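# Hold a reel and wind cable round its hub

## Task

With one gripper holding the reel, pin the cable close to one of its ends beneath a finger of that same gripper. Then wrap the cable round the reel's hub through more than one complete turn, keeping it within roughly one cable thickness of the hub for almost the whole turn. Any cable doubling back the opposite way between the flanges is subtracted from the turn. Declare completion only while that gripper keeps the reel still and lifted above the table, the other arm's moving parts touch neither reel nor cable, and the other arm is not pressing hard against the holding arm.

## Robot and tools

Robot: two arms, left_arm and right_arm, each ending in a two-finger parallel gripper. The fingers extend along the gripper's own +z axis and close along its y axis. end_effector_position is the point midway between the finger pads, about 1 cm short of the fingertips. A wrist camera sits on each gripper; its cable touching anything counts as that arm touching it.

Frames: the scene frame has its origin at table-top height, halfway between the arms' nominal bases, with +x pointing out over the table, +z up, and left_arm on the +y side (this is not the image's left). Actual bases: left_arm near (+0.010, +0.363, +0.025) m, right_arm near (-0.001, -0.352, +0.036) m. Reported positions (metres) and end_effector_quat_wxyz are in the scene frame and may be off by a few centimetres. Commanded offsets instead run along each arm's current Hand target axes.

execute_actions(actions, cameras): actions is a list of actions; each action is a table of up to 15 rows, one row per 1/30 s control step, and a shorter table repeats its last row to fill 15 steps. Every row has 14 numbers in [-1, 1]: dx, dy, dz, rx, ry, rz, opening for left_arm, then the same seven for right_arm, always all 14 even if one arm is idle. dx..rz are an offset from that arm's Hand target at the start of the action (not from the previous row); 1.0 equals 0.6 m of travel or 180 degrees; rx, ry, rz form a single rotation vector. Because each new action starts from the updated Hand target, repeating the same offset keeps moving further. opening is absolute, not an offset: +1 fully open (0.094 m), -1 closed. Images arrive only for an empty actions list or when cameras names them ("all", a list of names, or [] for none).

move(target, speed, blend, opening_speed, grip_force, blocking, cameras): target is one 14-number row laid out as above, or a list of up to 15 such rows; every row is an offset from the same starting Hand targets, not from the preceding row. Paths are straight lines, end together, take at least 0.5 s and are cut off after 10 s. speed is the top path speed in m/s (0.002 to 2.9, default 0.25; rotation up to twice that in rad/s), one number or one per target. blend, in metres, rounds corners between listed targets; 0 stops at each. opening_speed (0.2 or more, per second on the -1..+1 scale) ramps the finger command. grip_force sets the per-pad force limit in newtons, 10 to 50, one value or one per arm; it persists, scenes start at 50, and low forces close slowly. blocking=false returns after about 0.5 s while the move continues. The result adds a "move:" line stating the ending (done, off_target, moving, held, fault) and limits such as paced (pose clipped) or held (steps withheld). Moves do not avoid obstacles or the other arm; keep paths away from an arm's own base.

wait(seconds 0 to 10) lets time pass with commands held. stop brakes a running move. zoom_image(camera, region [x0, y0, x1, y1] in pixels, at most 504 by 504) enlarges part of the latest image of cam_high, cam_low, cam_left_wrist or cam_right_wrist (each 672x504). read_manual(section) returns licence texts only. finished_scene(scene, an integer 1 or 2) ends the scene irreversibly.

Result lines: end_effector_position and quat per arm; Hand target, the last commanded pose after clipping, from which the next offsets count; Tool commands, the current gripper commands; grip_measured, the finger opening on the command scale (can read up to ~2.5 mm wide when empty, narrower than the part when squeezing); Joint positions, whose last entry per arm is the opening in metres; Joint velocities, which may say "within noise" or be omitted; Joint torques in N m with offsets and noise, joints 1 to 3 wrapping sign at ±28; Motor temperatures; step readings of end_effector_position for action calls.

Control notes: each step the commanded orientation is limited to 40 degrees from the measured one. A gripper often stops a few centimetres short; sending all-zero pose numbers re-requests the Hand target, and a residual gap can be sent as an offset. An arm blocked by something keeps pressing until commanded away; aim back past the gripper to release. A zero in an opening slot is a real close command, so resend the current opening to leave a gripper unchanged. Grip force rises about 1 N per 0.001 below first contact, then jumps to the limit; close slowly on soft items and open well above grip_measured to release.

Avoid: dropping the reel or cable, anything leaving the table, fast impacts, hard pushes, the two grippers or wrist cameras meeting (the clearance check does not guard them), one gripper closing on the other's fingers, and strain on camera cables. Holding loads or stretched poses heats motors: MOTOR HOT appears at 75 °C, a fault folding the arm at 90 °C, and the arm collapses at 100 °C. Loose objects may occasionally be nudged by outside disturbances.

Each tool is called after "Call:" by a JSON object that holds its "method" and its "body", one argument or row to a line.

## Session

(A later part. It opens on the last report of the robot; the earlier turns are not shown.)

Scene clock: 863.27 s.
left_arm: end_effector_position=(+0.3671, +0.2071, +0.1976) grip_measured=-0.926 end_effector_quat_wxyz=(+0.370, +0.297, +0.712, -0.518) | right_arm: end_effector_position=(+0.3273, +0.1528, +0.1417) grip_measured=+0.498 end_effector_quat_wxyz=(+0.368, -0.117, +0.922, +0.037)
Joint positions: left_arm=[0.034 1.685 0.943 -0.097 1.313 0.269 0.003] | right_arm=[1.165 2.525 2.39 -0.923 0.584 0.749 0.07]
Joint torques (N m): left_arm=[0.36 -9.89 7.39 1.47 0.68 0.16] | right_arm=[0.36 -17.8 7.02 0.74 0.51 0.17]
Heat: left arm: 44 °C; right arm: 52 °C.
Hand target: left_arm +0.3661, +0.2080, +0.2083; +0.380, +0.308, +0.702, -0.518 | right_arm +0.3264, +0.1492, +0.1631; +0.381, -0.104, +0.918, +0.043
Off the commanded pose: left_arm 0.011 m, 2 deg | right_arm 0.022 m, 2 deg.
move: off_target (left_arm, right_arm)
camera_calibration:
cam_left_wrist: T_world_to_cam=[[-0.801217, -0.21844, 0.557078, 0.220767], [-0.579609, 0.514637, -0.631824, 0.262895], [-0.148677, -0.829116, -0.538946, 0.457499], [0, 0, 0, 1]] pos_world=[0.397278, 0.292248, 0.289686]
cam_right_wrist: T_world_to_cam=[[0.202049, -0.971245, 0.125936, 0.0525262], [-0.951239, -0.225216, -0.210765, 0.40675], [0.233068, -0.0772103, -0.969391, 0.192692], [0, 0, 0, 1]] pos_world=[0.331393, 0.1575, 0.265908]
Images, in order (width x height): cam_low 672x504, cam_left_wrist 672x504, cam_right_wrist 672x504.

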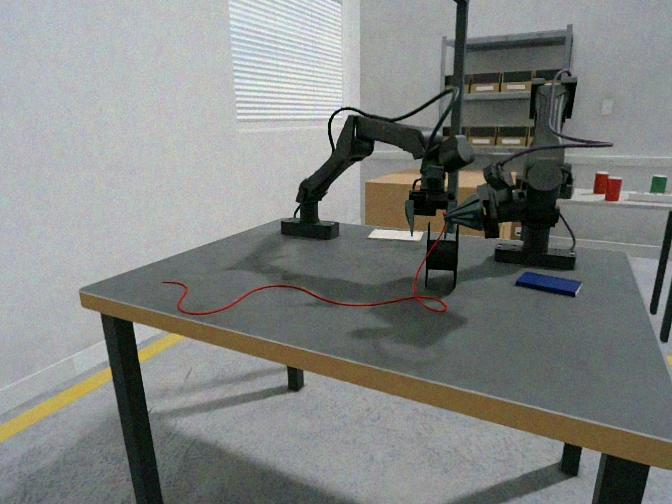

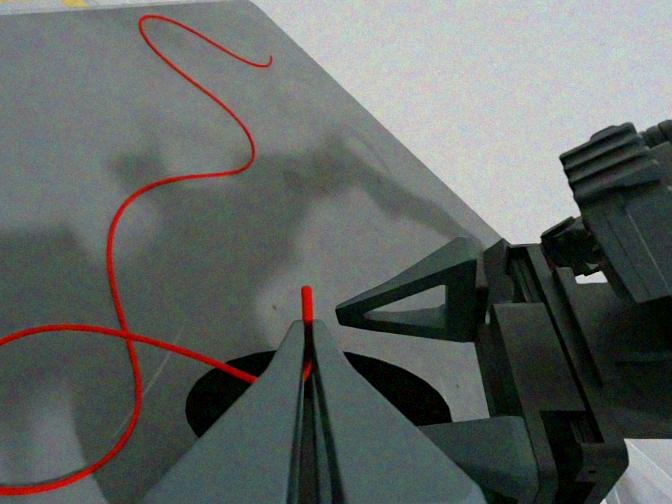

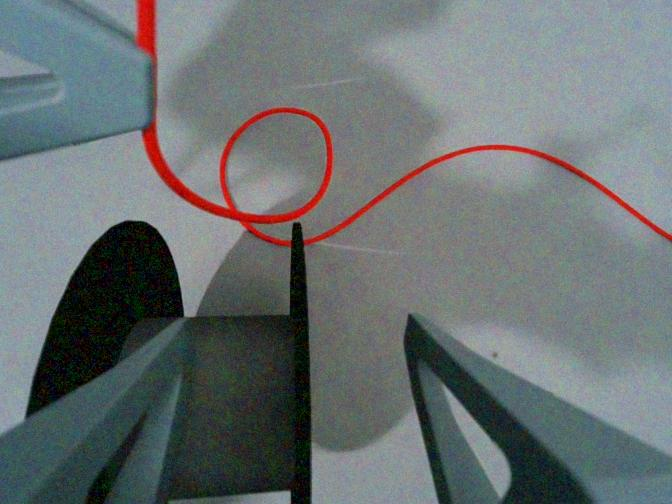

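Call:
{"method": "move", "body": {
  "target": [0,0,0,0,0,0,-1,0.02,0.0005,-0.0437,0,-0.1389,0,0.5],
  "speed": 0.12,
  "cameras": ["cam_low","cam_left_wrist","cam_right_wrist"]
}}

Call:
{"method": "zoom_image", "body": {
  "camera": "cam_low",
  "region": [380, 170, 500, 320]
}}

Scene clock: 942.93 s.
left_arm: end_effector_position=(+0.3667, +0.2071, +0.1973) grip_measured=-0.926 end_effector_quat_wxyz=(+0.370, +0.297, +0.712, -0.518) | right_arm: end_effector_position=(+0.3030, +0.1460, +0.1648) grip_measured=+0.498 end_effector_quat_wxyz=(+0.564, -0.097, +0.818, +0.061)
Joint positions: left_arm=[0.034 1.685 0.943 -0.101 1.313 0.272 0.003] | right_arm=[1.28 2.263 1.673 -0.061 0.945 0.543 0.07]
Joint torques (N m): left_arm=[0.35 -9.85 7.53 1.47 0.66 0.17] | right_arm=[0.42 -14.91 5.91 1.33 0.43 -0.03]
Motor temperatures (°C): left_arm=[30 43 39 37 30 27 31] | right_arm=[27 56 47 38 30 28 27]
Heat: left arm: 43 °C; right arm: 56 °C.
Hand target: left_arm +0.3661, +0.2080, +0.2083; +0.380, +0.308, +0.702, -0.518 | right_arm +0.3001, +0.1434, +0.1732; +0.570, -0.092, +0.814, +0.065
Off the commanded pose: left_arm 0.011 m, 2 deg | right_arm 0.009 m, 1 deg.
move: off_target (left_arm)
camera_calibration:
cam_left_wrist: T_world_to_cam=[[-0.800819, -0.218256, 0.557722, 0.220355], [-0.579906, 0.515283, -0.631025, 0.262341], [-0.14966, -0.828763, -0.539216, 0.457591], [0, 0, 0, 1]] pos_world=[0.39708, 0.292148, 0.289388]
cam_right_wrist: T_world_to_cam=[[0.144716, -0.985487, 0.0887268, 0.0734775], [-0.77014, -0.168483, -0.615222, 0.39045], [0.621242, 0.0207006, -0.783345, 0.0576929], [0, 0, 0, 1]] pos_world=[0.254226, 0.137001, 0.278887]
Images, in order (width x height): cam_low 672x504, cam_left_wrist 672x504, cam_right_wrist 672x504.

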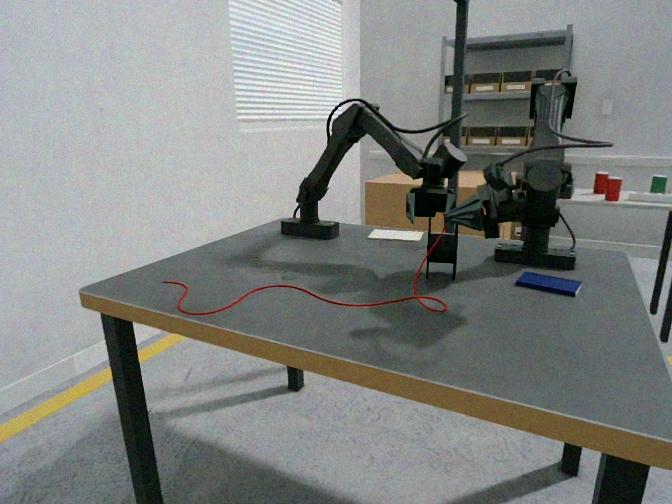

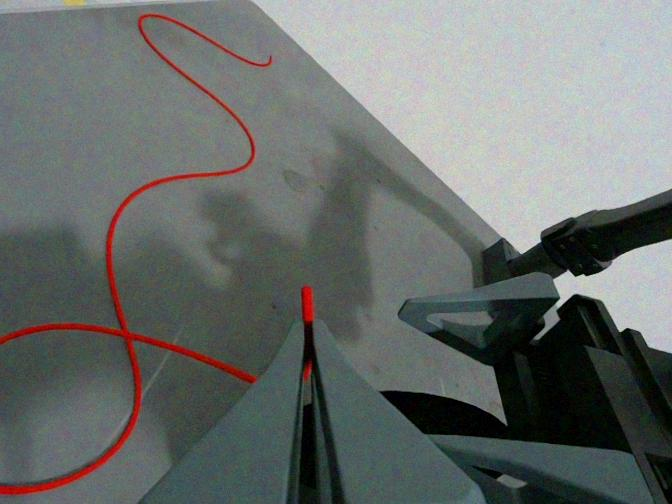

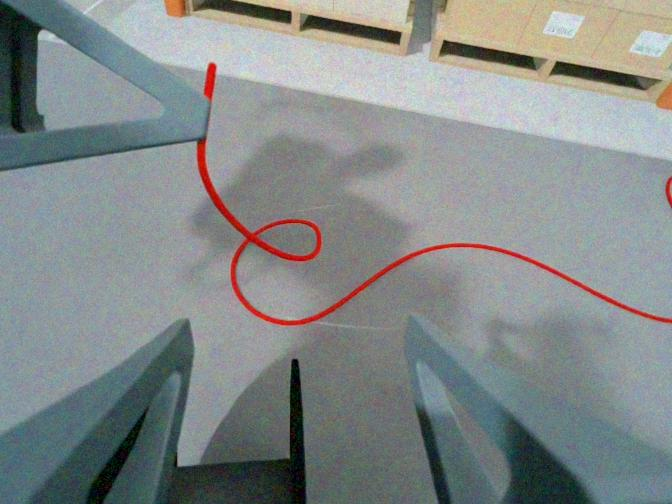

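Scaled by 3.360 from the camera's 672x504 image, which has a finer 960x720 frame.

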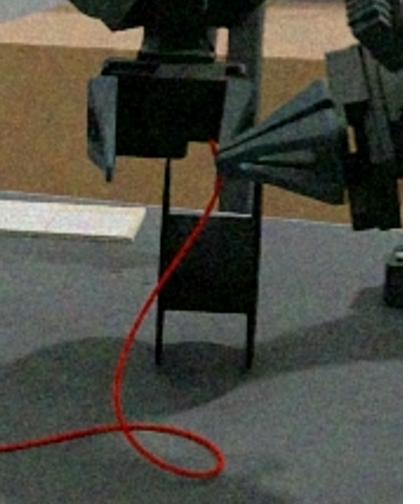

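Call:
{"method": "wait", "body": {
  "seconds": 0.5,
  "cameras": ["cam_low","cam_right_wrist"]
}}

Scene clock: 948.93 s.
left_arm: end_effector_position=(+0.3667, +0.2071, +0.1973) grip_measured=-0.926 end_effector_quat_wxyz=(+0.370, +0.297, +0.712, -0.518) | right_arm: end_effector_position=(+0.3030, +0.1460, +0.1649) grip_measured=+0.498 end_effector_quat_wxyz=(+0.564, -0.097, +0.817, +0.061)
Joint positions: left_arm=[0.034 1.685 0.943 -0.101 1.313 0.272 0.003] | right_arm=[1.28 2.263 1.673 -0.061 0.945 0.543 0.07]
Joint torques (N m): left_arm=[0.42 -9.92 7.46 1.46 0.68 0.19] | right_arm=[0.53 -14.91 5.82 1.29 0.42 -0.02]
Motor temperatures (°C): left_arm=[30 43 39 37 30 27 31] | right_arm=[27 58 46 38 30 28 27]
Heat: left arm: 43 °C; right arm: 58 °C.
Hand target: left_arm +0.3661, +0.2080, +0.2083; +0.380, +0.308, +0.702, -0.518 | right_arm +0.3001, +0.1435, +0.1732; +0.570, -0.092, +0.814, +0.065
Tool commands: left_gripper/opening=-1.0 right_gripper/opening=+0.5
Off the commanded pose: left_arm 0.011 m, 2 deg | right_arm 0.009 m, 1 deg.
wait: 0.50 s; at rest from the start
camera_calibration:
cam_right_wrist: T_world_to_cam=[[0.144855, -0.985465, 0.088741, 0.0734265], [-0.770025, -0.168598, -0.615334, 0.39053], [0.621352, 0.0208015, -0.783256, 0.0577047], [0, 0, 0, 1]] pos_world=[0.254227, 0.137002, 0.278988]
Images, in order (width x height): cam_low 672x504, cam_right_wrist 672x504.

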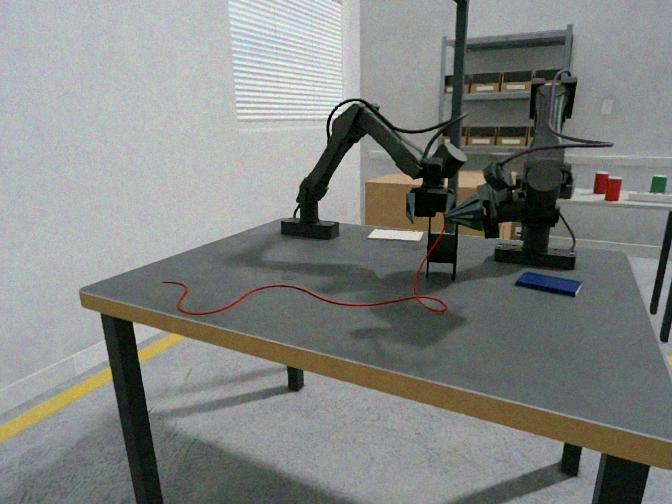

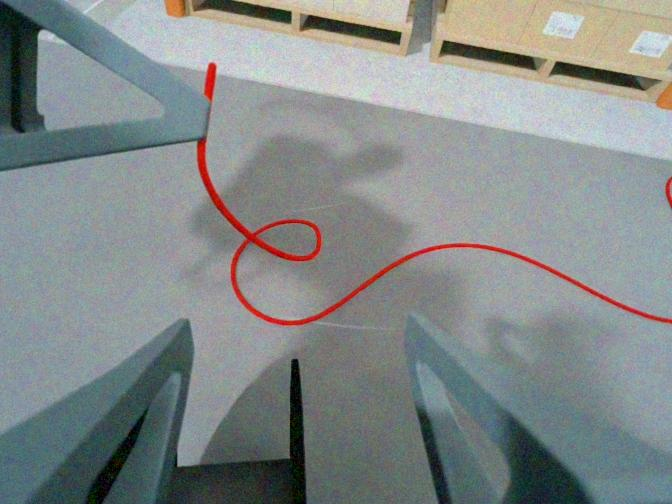

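Call:
{"method": "move", "body": {
  "target": [0.0465,-0.1,-0.0025,0,0,-0.111,-1,0.0668,0.0005,-0.0567,0,0,0,0.5],
  "speed": 0.12,
  "cameras": ["cam_low","cam_left_wrist","cam_right_wrist"]
}}

Call:
{"method": "zoom_image", "body": {
  "camera": "cam_low",
  "region": [380, 170, 500, 320]
}}

Scene clock: 997.97 s.
left_arm: end_effector_position=(+0.3069, +0.1964, +0.2149) grip_measured=-0.926 end_effector_quat_wxyz=(+0.282, +0.177, +0.746, -0.577) | right_arm: end_effector_position=(+0.2586, +0.1381, +0.1416) grip_measured=+0.498 end_effector_quat_wxyz=(+0.566, -0.103, +0.816, +0.064)
Joint positions: left_arm=[0.006 1.414 0.721 -0.04 1.305 -0.167 0.003] | right_arm=[1.366 2.231 1.529 -0.013 1.004 0.617 0.07]
Joint torques (N m): left_arm=[-0.54 -7.36 5.07 1.79 0.42 0.03] | right_arm=[0.72 -13.9 5.71 1.07 0.53 0.27]
Motor temperatures (°C): left_arm=[29 43 39 37 30 27 31] | right_arm=[27 62 45 40 30 28 27]
Heat: left arm: 43 °C; right arm: 62 °C.
Hand target: left_arm +0.3016, +0.1942, +0.2143; +0.284, +0.182, +0.744, -0.576 | right_arm +0.2556, +0.1335, +0.1471; +0.570, -0.092, +0.814, +0.065
Off the commanded pose: left_arm 0.006 m, 1 deg | right_arm 0.008 m, 1 deg.
move: done
camera_calibration:
cam_left_wrist: T_world_to_cam=[[-0.576976, -0.200547, 0.791757, 0.0378627], [-0.778529, 0.428152, -0.458888, 0.285273], [-0.246964, -0.881173, -0.403165, 0.460268], [0, 0, 0, 1]] pos_world=[0.357609, 0.291028, 0.286494]
cam_right_wrist: T_world_to_cam=[[0.157541, -0.983222, 0.0919471, 0.070076], [-0.765001, -0.180392, -0.618249, 0.341407], [0.624463, 0.0270601, -0.780585, 0.065165], [0, 0, 0, 1]] pos_world=[0.209444, 0.128724, 0.255498]
Images, in order (width x height): cam_low 672x504, cam_left_wrist 672x504, cam_right_wrist 672x504.

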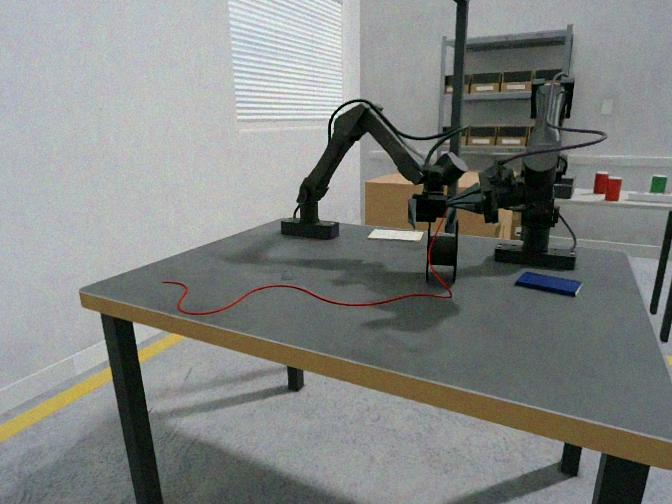

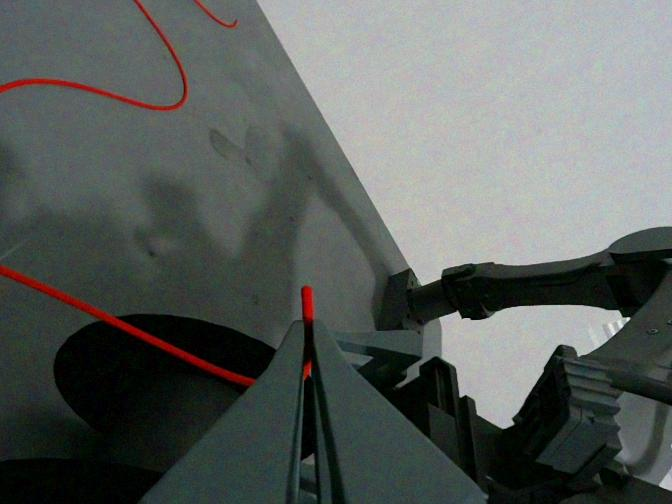

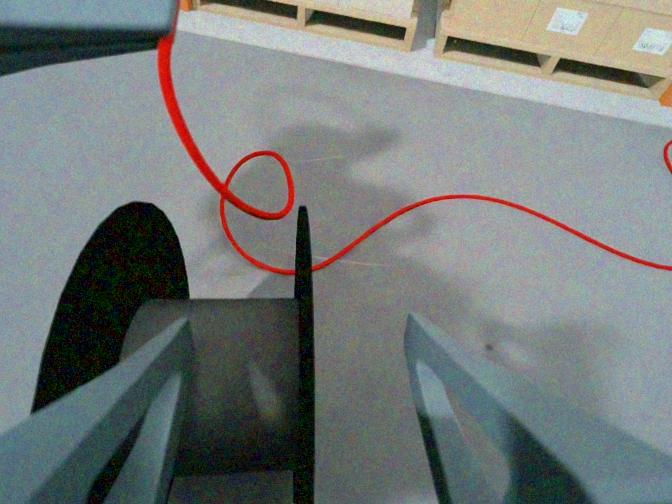

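Scaled by 3.360 from the camera's 672x504 image, which has a finer 960x720 frame.

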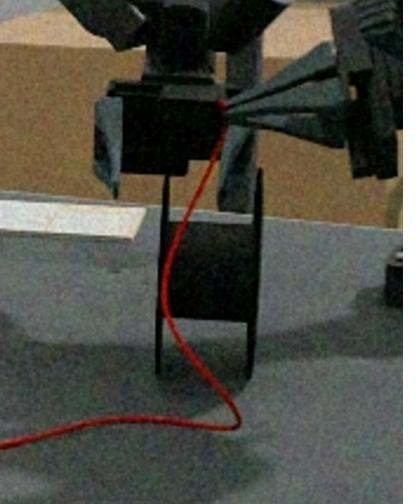

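Call:
{"method": "wait", "body": {
  "seconds": 0.5,
  "cameras": ["cam_right_wrist"]
}}

Call:
{"method": "zoom_image", "body": {
  "camera": "cam_right_wrist",
  "region": [130, 0, 450, 320]
}}

Scene clock: 1005.50 s.
left_arm: end_effector_position=(+0.3069, +0.1964, +0.2149) grip_measured=-0.926 end_effector_quat_wxyz=(+0.282, +0.177, +0.746, -0.577) | right_arm: end_effector_position=(+0.2586, +0.1381, +0.1416) grip_measured=+0.498 end_effector_quat_wxyz=(+0.566, -0.103, +0.816, +0.064)
Joint positions: left_arm=[0.006 1.414 0.721 -0.04 1.305 -0.167 0.003] | right_arm=[1.366 2.231 1.529 -0.013 1.004 0.617 0.07]
Joint torques (N m): left_arm=[-0.62 -7.28 5.03 1.78 0.41 0.03] | right_arm=[0.5 -13.94 5.61 1.04 0.58 0.25]
Motor temperatures (°C): left_arm=[29 41 39 37 30 27 31] | right_arm=[27 62 45 40 30 28 27]
Heat: left arm: 41 °C; right arm: 62 °C.
Hand target: left_arm +0.3016, +0.1942, +0.2143; +0.284, +0.182, +0.745, -0.576 | right_arm +0.2556, +0.1335, +0.1471; +0.570, -0.092, +0.814, +0.064
Tool commands: left_gripper/opening=-1.0 right_gripper/opening=+0.5
Off the commanded pose: left_arm 0.006 m, 1 deg | right_arm 0.008 m, 1 deg.
wait: 0.50 s; at rest from the start
camera_calibration:
cam_right_wrist: T_world_to_cam=[[0.157541, -0.983222, 0.0919471, 0.070076], [-0.765001, -0.180392, -0.618249, 0.341407], [0.624463, 0.0270601, -0.780585, 0.065165], [0, 0, 0, 1]] pos_world=[0.209444, 0.128724, 0.255498]
Images, in order (width x height): cam_right_wrist 672x504.

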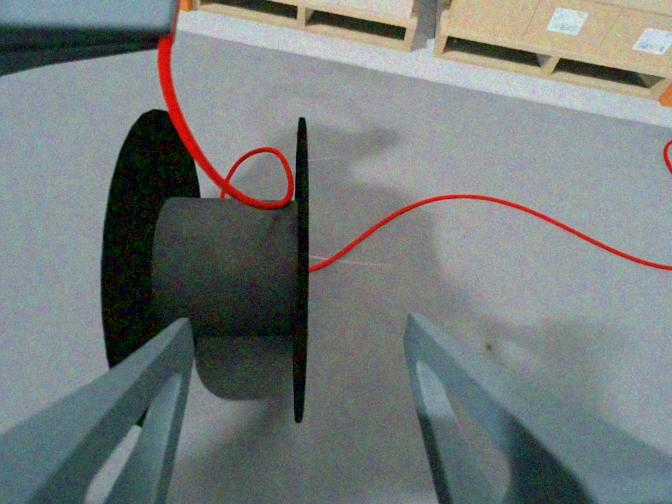

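Scaled by 1.575 from the camera's 672x504 image, which has a finer 960x720 frame.

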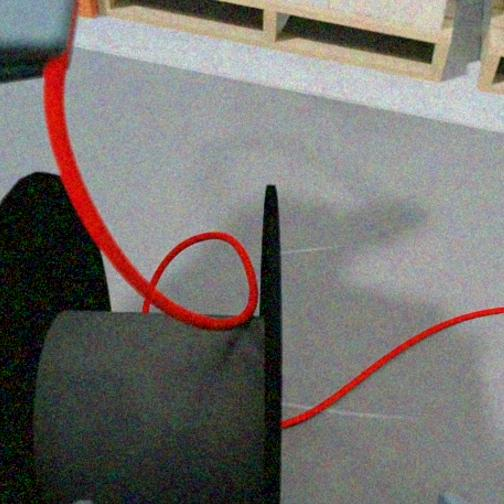

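Call:
{"method": "wait", "body": {
  "seconds": 0.1,
  "cameras": ["cam_low","cam_right_wrist"]
}}

Scene clock: 1012.37 s.
left_arm: end_effector_position=(+0.3069, +0.1964, +0.2149) grip_measured=-0.926 end_effector_quat_wxyz=(+0.282, +0.177, +0.746, -0.577) | right_arm: end_effector_position=(+0.2586, +0.1381, +0.1416) grip_measured=+0.498 end_effector_quat_wxyz=(+0.566, -0.103, +0.816, +0.064)
Joint positions: left_arm=[0.006 1.414 0.721 -0.04 1.305 -0.167 0.003] | right_arm=[1.366 2.231 1.529 -0.013 1.004 0.617 0.07]
Joint torques (N m): left_arm=[-0.59 -7.3 5.07 1.78 0.42 0.04] | right_arm=[0.68 -13.83 5.59 1.08 0.58 0.23]
Motor temperatures (°C): left_arm=[29 41 39 37 29 27 31] | right_arm=[27 63 46 40 30 28 27]
Heat: left arm: 41 °C; right arm: 63 °C.
Hand target: left_arm +0.3016, +0.1942, +0.2143; +0.284, +0.182, +0.745, -0.576 | right_arm +0.2556, +0.1335, +0.1471; +0.570, -0.092, +0.814, +0.064
Tool commands: left_gripper/opening=-1.0 right_gripper/opening=+0.5
Off the commanded pose: left_arm 0.006 m, 1 deg | right_arm 0.008 m, 1 deg.
wait: 0.10 s; at rest from the start
camera_calibration:
cam_right_wrist: T_world_to_cam=[[0.157541, -0.983222, 0.0919471, 0.070076], [-0.765001, -0.180392, -0.618249, 0.341407], [0.624463, 0.0270601, -0.780585, 0.065165], [0, 0, 0, 1]] pos_world=[0.209444, 0.128724, 0.255498]
Images, in order (width x height): cam_low 672x504, cam_right_wrist 672x504.

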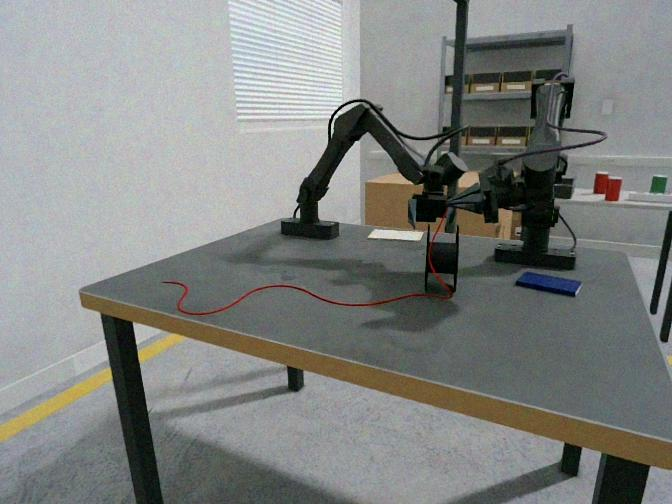

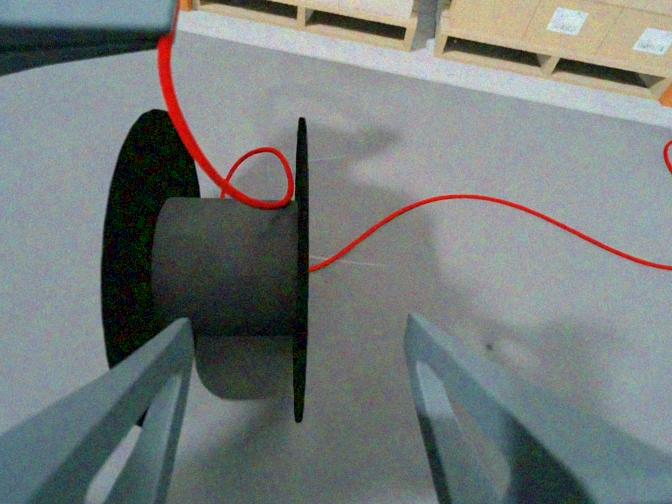

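Call:
{"method": "move", "body": {
  "target": [-0.0867,0.0728,0,0,0,0,-1,-0.0423,-0.0012,0.1407,0,0,0,0.5],
  "speed": 0.12,
  "cameras": ["cam_low","cam_left_wrist","cam_right_wrist"]
}}

Call:
{"method": "zoom_image", "body": {
  "camera": "cam_low",
  "region": [380, 170, 500, 320]
}}

Call:
{"method": "zoom_image", "body": {
  "camera": "cam_right_wrist",
  "region": [130, 0, 450, 320]
}}

Scene clock: 1046.17 s.
left_arm: end_effector_position=(+0.3647, +0.2072, +0.2122) grip_measured=-0.926 end_effector_quat_wxyz=(+0.283, +0.177, +0.749, -0.573) | right_arm: end_effector_position=(+0.3385, +0.1470, +0.1440) grip_measured=+0.498 end_effector_quat_wxyz=(+0.567, -0.097, +0.816, +0.061)
Joint positions: left_arm=[0.035 1.647 0.955 -0.125 1.317 -0.079 0.003] | right_arm=[1.213 2.338 1.696 0.049 0.893 0.472 0.07]
Joint torques (N m): left_arm=[0.5 -6.78 8.29 1.51 0.65 0.18] | right_arm=[-0.17 -11.38 9.72 1.38 0.32 -0.03]
Motor temperatures (°C): left_arm=[29 38 39 37 29 27 31] | right_arm=[27 63 46 41 30 28 27]
Heat: left arm: 39 °C; right arm: 63 °C.
Hand target: left_arm +0.3679, +0.2089, +0.2142; +0.284, +0.182, +0.745, -0.576 | right_arm +0.3415, +0.1525, +0.1421; +0.570, -0.092, +0.814, +0.064
Off the commanded pose: left_arm 0.004 m, 1 deg | right_arm 0.007 m, 1 deg.
move: done
camera_calibration:
cam_left_wrist: T_world_to_cam=[[-0.576795, -0.209625, 0.789535, 0.0777845], [-0.780087, 0.428179, -0.456209, 0.324438], [-0.242429, -0.879045, -0.410497, 0.482376], [0, 0, 0, 1]] pos_world=[0.414897, 0.301419, 0.284612]
cam_right_wrist: T_world_to_cam=[[0.14367, -0.98562, 0.0889457, 0.071547], [-0.766863, -0.16769, -0.619517, 0.404573], [0.625524, 0.0207969, -0.779928, 0.0173355], [0, 0, 0, 1]] pos_world=[0.289129, 0.138001, 0.257797]
Images, in order (width x height): cam_low 672x504, cam_left_wrist 672x504, cam_right_wrist 672x504.

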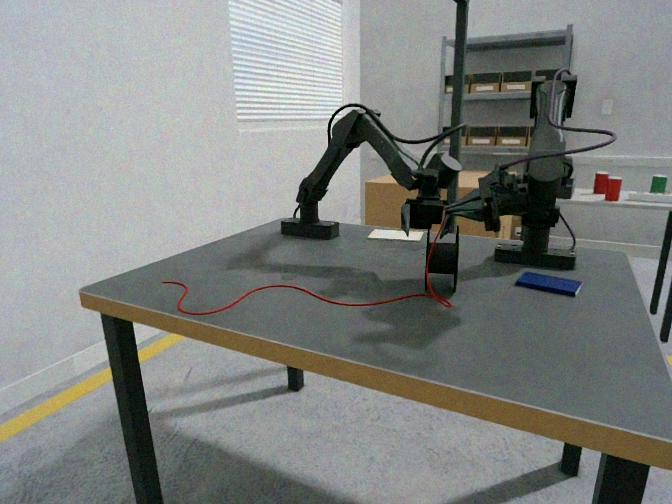

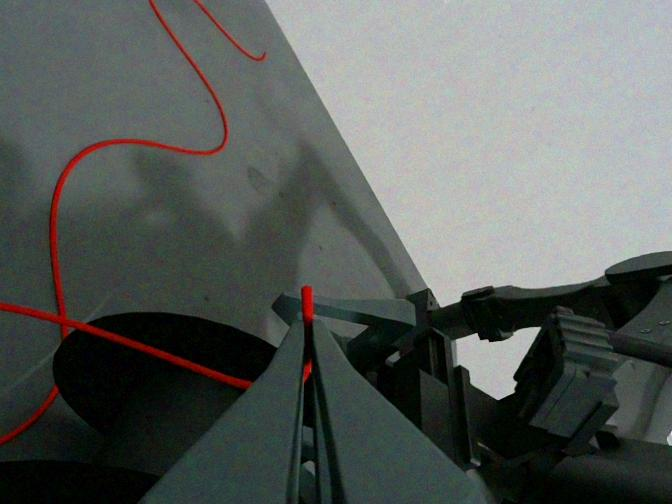

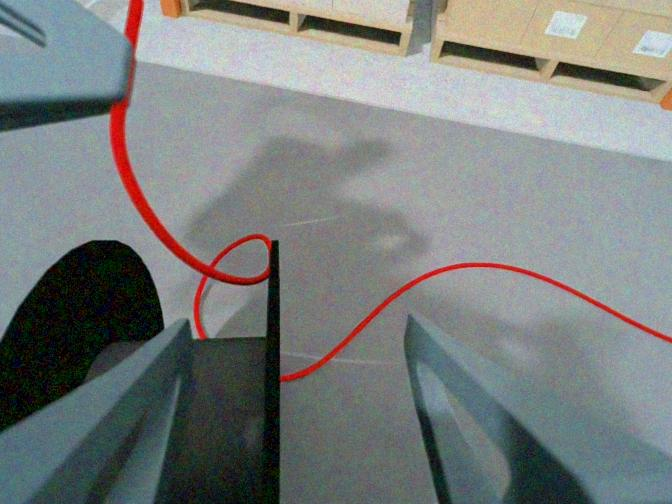

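Scaled by 3.360 from the camera's 672x504 image, which has a finer 960x720 frame.

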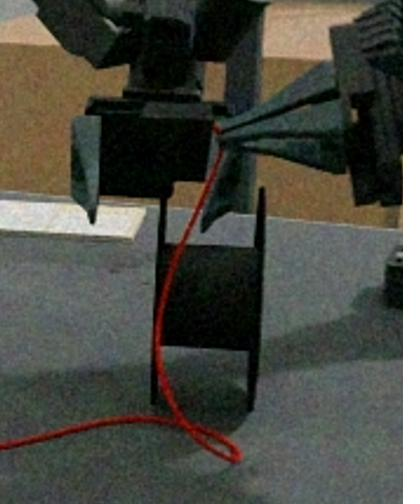

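Scaled by 1.575 from the camera's 672x504 image, which has a finer 960x720 frame.

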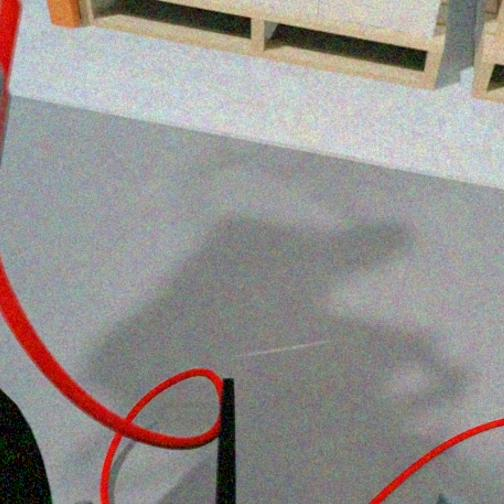

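Call:
{"method": "move", "body": {
  "target": [
    [0.0028,-0.007,0.0197,0,0,0,-1,0.0,0.0103,0,0,0,0,0.745],
    [0.0028,-0.007,0.0197,0,0,0,-1,0.004,0.0103,0.0818,0,0,0,0.745]
  ],
  "speed": 0.1,
  "cameras": ["cam_low","cam_left_wrist","cam_right_wrist"]
}}

Call:
{"method": "zoom_image", "body": {
  "camera": "cam_right_wrist",
  "region": [130, 100, 450, 420]
}}

Call:
{"method": "zoom_image", "body": {
  "camera": "cam_low",
  "region": [380, 170, 500, 320]
}}

Scene clock: 1068.33 s.
left_arm: end_effector_position=(+0.3690, +0.1983, +0.2187) grip_measured=-0.926 end_effector_quat_wxyz=(+0.288, +0.181, +0.744, -0.575) | right_arm: end_effector_position=(+0.3822, +0.1652, +0.1336) grip_measured=+0.743 end_effector_quat_wxyz=(+0.573, -0.088, +0.812, +0.069)
Joint positions: left_arm=[0.008 1.647 0.955 -0.033 1.307 -0.161 0.003] | right_arm=[1.149 2.483 1.89 0.067 0.844 0.422 0.082]
Joint torques (N m): left_arm=[-0.4 -8.01 5.5 1.79 0.42 0.04] | right_arm=[-0.09 -11.97 9.55 1.33 0.24 -0.03]
Motor temperatures (°C): left_arm=[29 38 40 37 29 27 31] | right_arm=[27 59 47 41 30 28 27]
Heat: left arm: 40 °C; right arm: 59 °C.
Hand target: left_arm +0.3667, +0.1964, +0.2143; +0.284, +0.182, +0.745, -0.576 | right_arm +0.3842, +0.1687, +0.1232; +0.570, -0.092, +0.814, +0.065
Off the commanded pose: left_arm 0.005 m, 0 deg | right_arm 0.011 m, 1 deg.
move: off_target (right_arm)
camera_calibration:
cam_left_wrist: T_world_to_cam=[[-0.588439, -0.200153, 0.783376, 0.0770114], [-0.771518, 0.428826, -0.469966, 0.334339], [-0.241867, -0.880935, -0.406759, 0.47766], [0, 0, 0, 1]] pos_world=[0.418795, 0.292828, 0.291092]
cam_right_wrist: T_world_to_cam=[[0.137209, -0.988371, 0.0655557, 0.0901026], [-0.760071, -0.147492, -0.632881, 0.430477], [0.63519, 0.0370097, -0.771469, -0.0259797], [0, 0, 0, 1]] pos_world=[0.331332, 0.153508, 0.246491]
Images, in order (width x height): cam_low 672x504, cam_left_wrist 672x504, cam_right_wrist 672x504.

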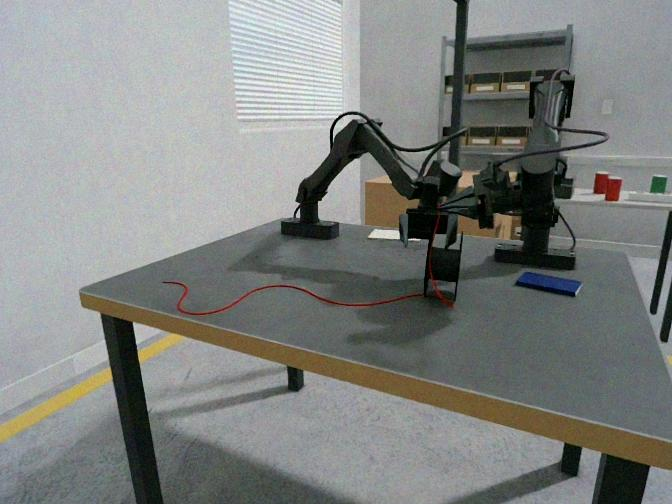

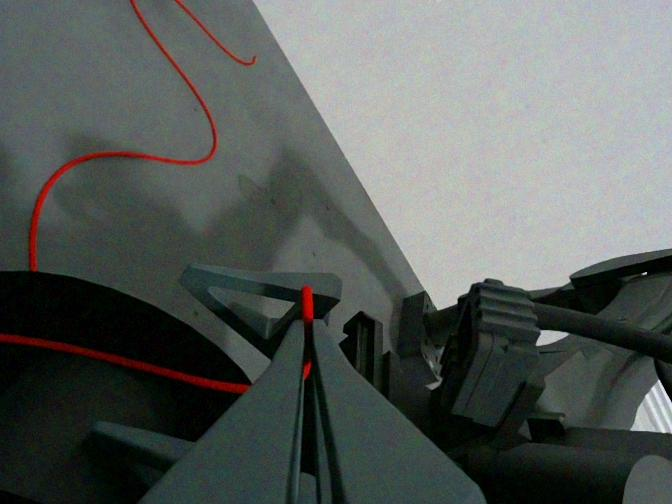

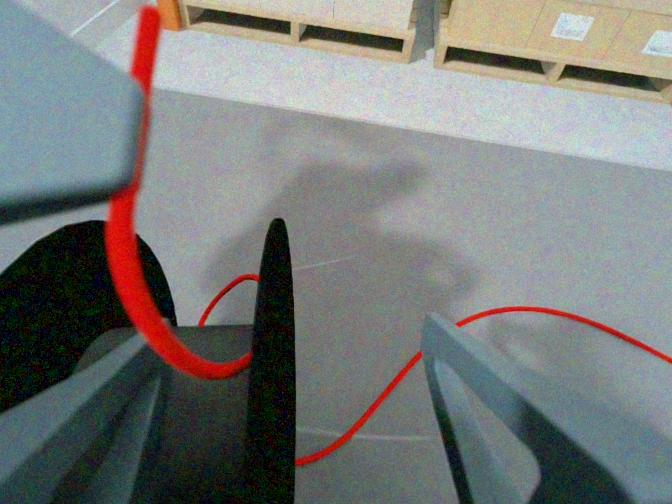

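Scaled by 1.575 from the camera's 672x504 image, which has a finer 960x720 frame.

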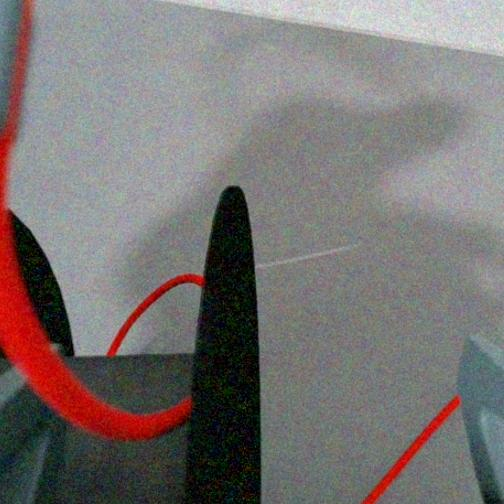

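Scaled by 3.360 from the camera's 672x504 image, which has a finer 960x720 frame.

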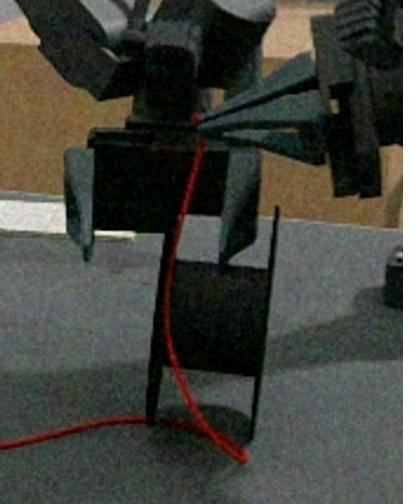

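Call:
{"method": "move", "body": {
  "target": [0,0,0,0,0,0,-1,0,0,0,0,0,0,-0.5],
  "opening_speed": 0.8,
  "cameras": ["cam_low","cam_left_wrist","cam_right_wrist"]
}}

Call:
{"method": "zoom_image", "body": {
  "camera": "cam_right_wrist",
  "region": [130, 100, 450, 420]
}}

Call:
{"method": "zoom_image", "body": {
  "camera": "cam_low",
  "region": [380, 170, 500, 320]
}}

Scene clock: 1120.83 s.
left_arm: end_effector_position=(+0.3691, +0.1983, +0.2187) grip_measured=-0.926 end_effector_quat_wxyz=(+0.288, +0.181, +0.744, -0.575) | right_arm: end_effector_position=(+0.3822, +0.1665, +0.1344) grip_measured=-0.498 end_effector_quat_wxyz=(+0.573, -0.088, +0.811, +0.073)
Joint positions: left_arm=[0.008 1.647 0.955 -0.033 1.307 -0.161 0.003] | right_arm=[1.149 2.483 1.89 0.074 0.839 0.421 0.024]
Joint torques (N m): left_arm=[-0.4 -7.94 5.57 1.78 0.42 0.06] | right_arm=[-0.14 -12.01 9.7 1.25 0.22 -0.09]
Motor temperatures (°C): left_arm=[29 39 38 39 29 27 31] | right_arm=[27 59 49 42 29 28 27]
Heat: left arm: 39 °C; right arm: 59 °C.
Hand target: left_arm +0.3667, +0.1963, +0.2143; +0.284, +0.182, +0.745, -0.576 | right_arm +0.3843, +0.1686, +0.1231; +0.570, -0.092, +0.814, +0.064
Off the commanded pose: left_arm 0.005 m, 0 deg | right_arm 0.012 m, 1 deg.
move: off_target (right_arm)
camera_calibration:
cam_left_wrist: T_world_to_cam=[[-0.588393, -0.20048, 0.783327, 0.0771015], [-0.771612, 0.428781, -0.469853, 0.334358], [-0.241679, -0.880883, -0.406984, 0.477631], [0, 0, 0, 1]] pos_world=[0.418795, 0.292828, 0.291092]
cam_right_wrist: T_world_to_cam=[[0.14178, -0.98811, 0.0594785, 0.0904118], [-0.758875, -0.147076, -0.634412, 0.4309], [0.635616, 0.0448103, -0.770704, -0.0269937], [0, 0, 0, 1]] pos_world=[0.331338, 0.153921, 0.247186]
Images, in order (width x height): cam_low 672x504, cam_left_wrist 672x504, cam_right_wrist 672x504.

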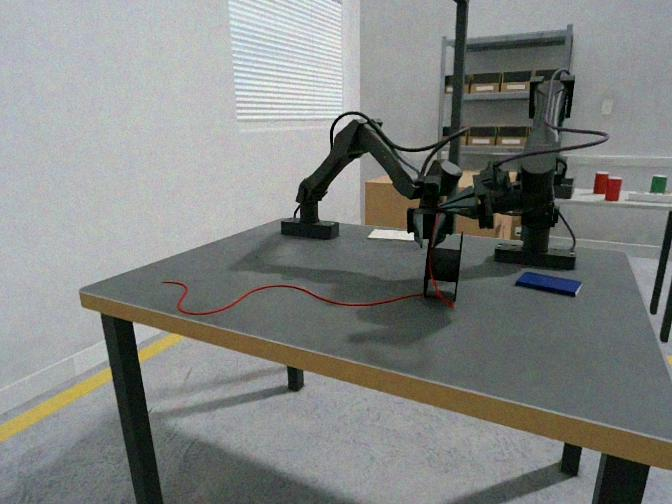

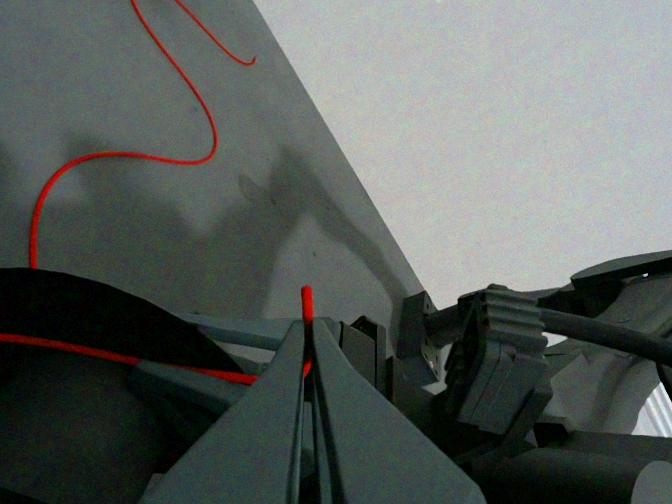

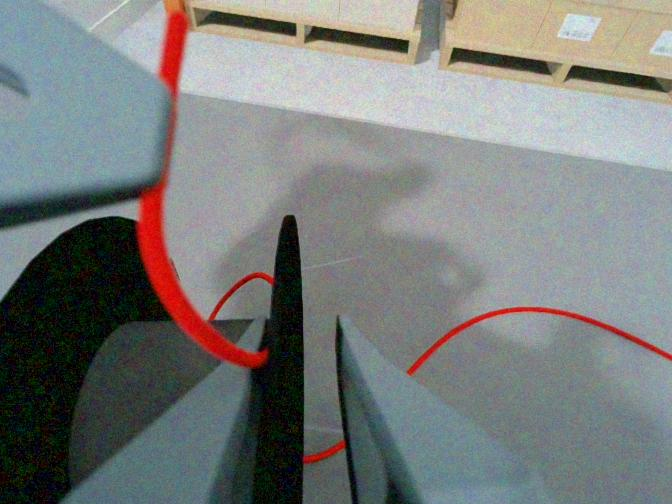

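Scaled by 1.575 from the camera's 672x504 image, which has a finer 960x720 frame.

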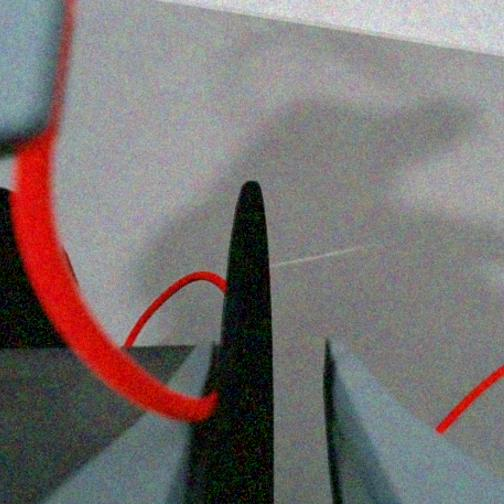

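Scaled by 3.360 from the camera's 672x504 image, which has a finer 960x720 frame.

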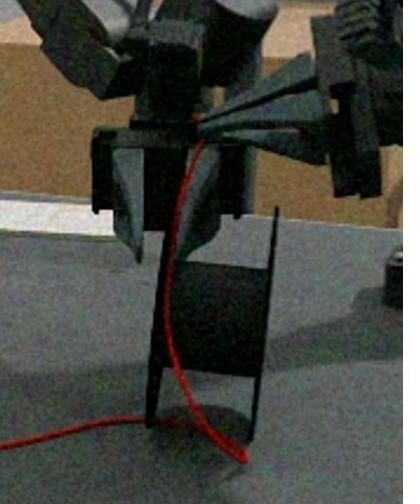

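Call:
{"method": "move", "body": {
  "target": [0,0,0,0,0,0,-1,0,0,0,0,0,0,-1],
  "opening_speed": 0.5,
  "cameras": ["cam_low","cam_left_wrist","cam_right_wrist"]
}}

Call:
{"method": "zoom_image", "body": {
  "camera": "cam_right_wrist",
  "region": [130, 150, 430, 450]
}}

Call:
{"method": "zoom_image", "body": {
  "camera": "cam_low",
  "region": [380, 170, 500, 320]
}}

Scene clock: 1126.67 s.
left_arm: end_effector_position=(+0.3694, +0.1984, +0.2184) grip_measured=-0.926 end_effector_quat_wxyz=(+0.288, +0.181, +0.745, -0.574) | right_arm: end_effector_position=(+0.3820, +0.1680, +0.1352) grip_measured=-0.884 end_effector_quat_wxyz=(+0.573, -0.093, +0.811, +0.073)
Joint positions: left_arm=[0.008 1.647 0.955 -0.033 1.304 -0.161 0.003] | right_arm=[1.149 2.483 1.893 0.074 0.833 0.411 0.005]
Joint torques (N m): left_arm=[-0.49 -8.01 5.57 1.79 0.44 0.04] | right_arm=[-0.14 -11.99 9.31 1.24 0.3 0.07]
Motor temperatures (°C): left_arm=[29 39 38 39 29 27 31] | right_arm=[27 59 49 42 29 28 27]
Heat: left arm: 39 °C; right arm: 59 °C.
Hand target: left_arm +0.3667, +0.1963, +0.2143; +0.284, +0.182, +0.744, -0.576 | right_arm +0.3843, +0.1686, +0.1232; +0.570, -0.092, +0.814, +0.064
Off the commanded pose: left_arm 0.005 m, 1 deg | right_arm 0.012 m, 1 deg.
move: off_target (right_arm)
camera_calibration:
cam_left_wrist: T_world_to_cam=[[-0.58801, -0.20268, 0.783048, 0.077956], [-0.772374, 0.428151, -0.469175, 0.334682], [-0.24017, -0.880686, -0.408302, 0.477378], [0, 0, 0, 1]] pos_world=[0.418991, 0.292926, 0.290896]
cam_right_wrist: T_world_to_cam=[[0.150479, -0.986451, 0.0653492, 0.0874813], [-0.757003, -0.157488, -0.634148, 0.432518], [0.635847, 0.0459563, -0.770445, -0.0265691], [0, 0, 0, 1]] pos_world=[0.331148, 0.155634, 0.248094]
Images, in order (width x height): cam_low 672x504, cam_left_wrist 672x504, cam_right_wrist 672x504.

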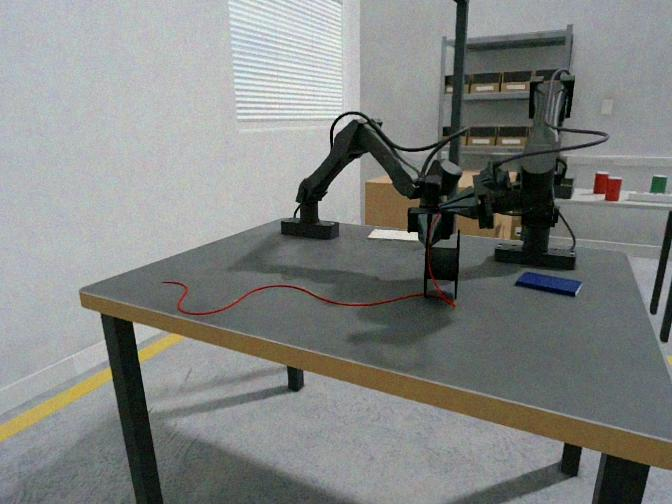

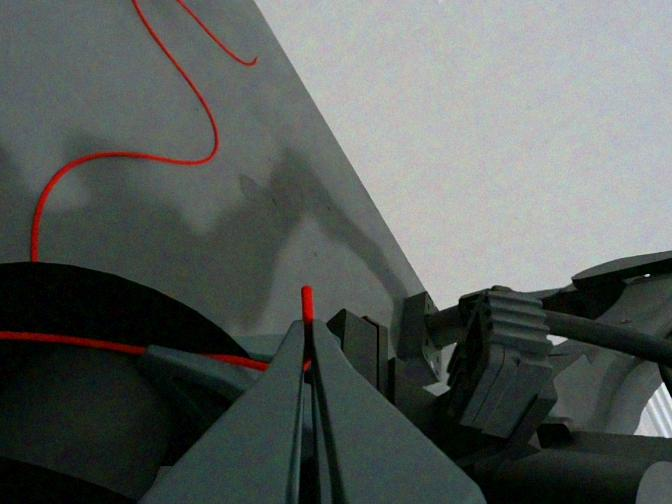

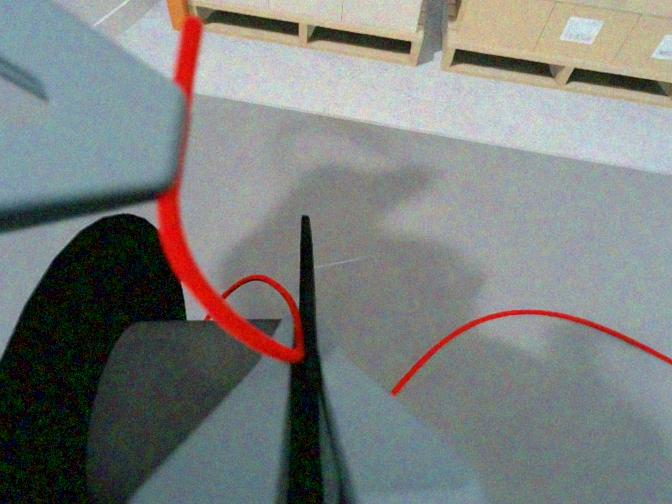

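Scaled by 1.680 from the camera's 672x504 image, which has a finer 960x720 frame.

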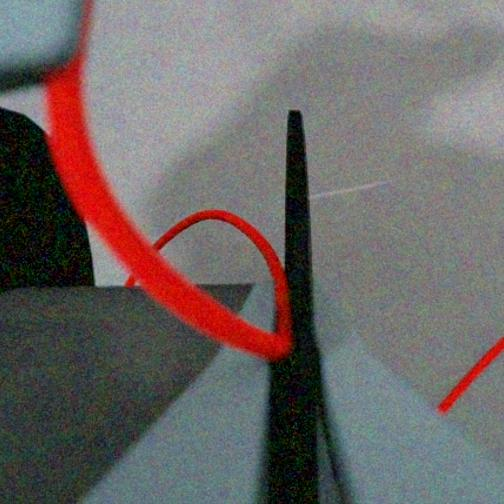

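Scaled by 3.360 from the camera's 672x504 image, which has a finer 960x720 frame.

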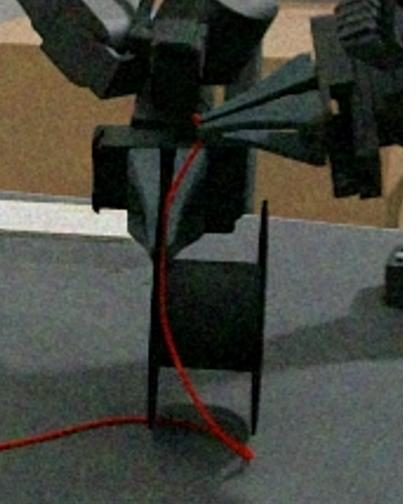

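Call:
{"method": "zoom_image", "body": {
  "camera": "cam_left_wrist",
  "region": [90, 270, 330, 450]
}}

Scaled by 2.100 from the camera's 672x504 image, which has a finer 960x720 frame.

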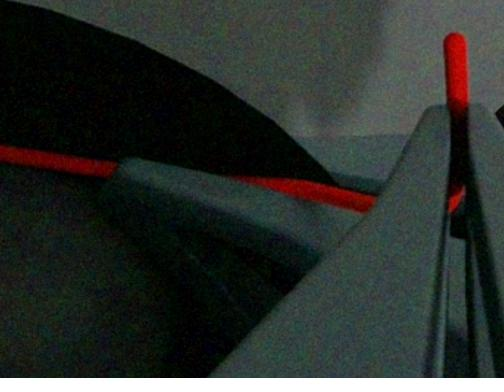

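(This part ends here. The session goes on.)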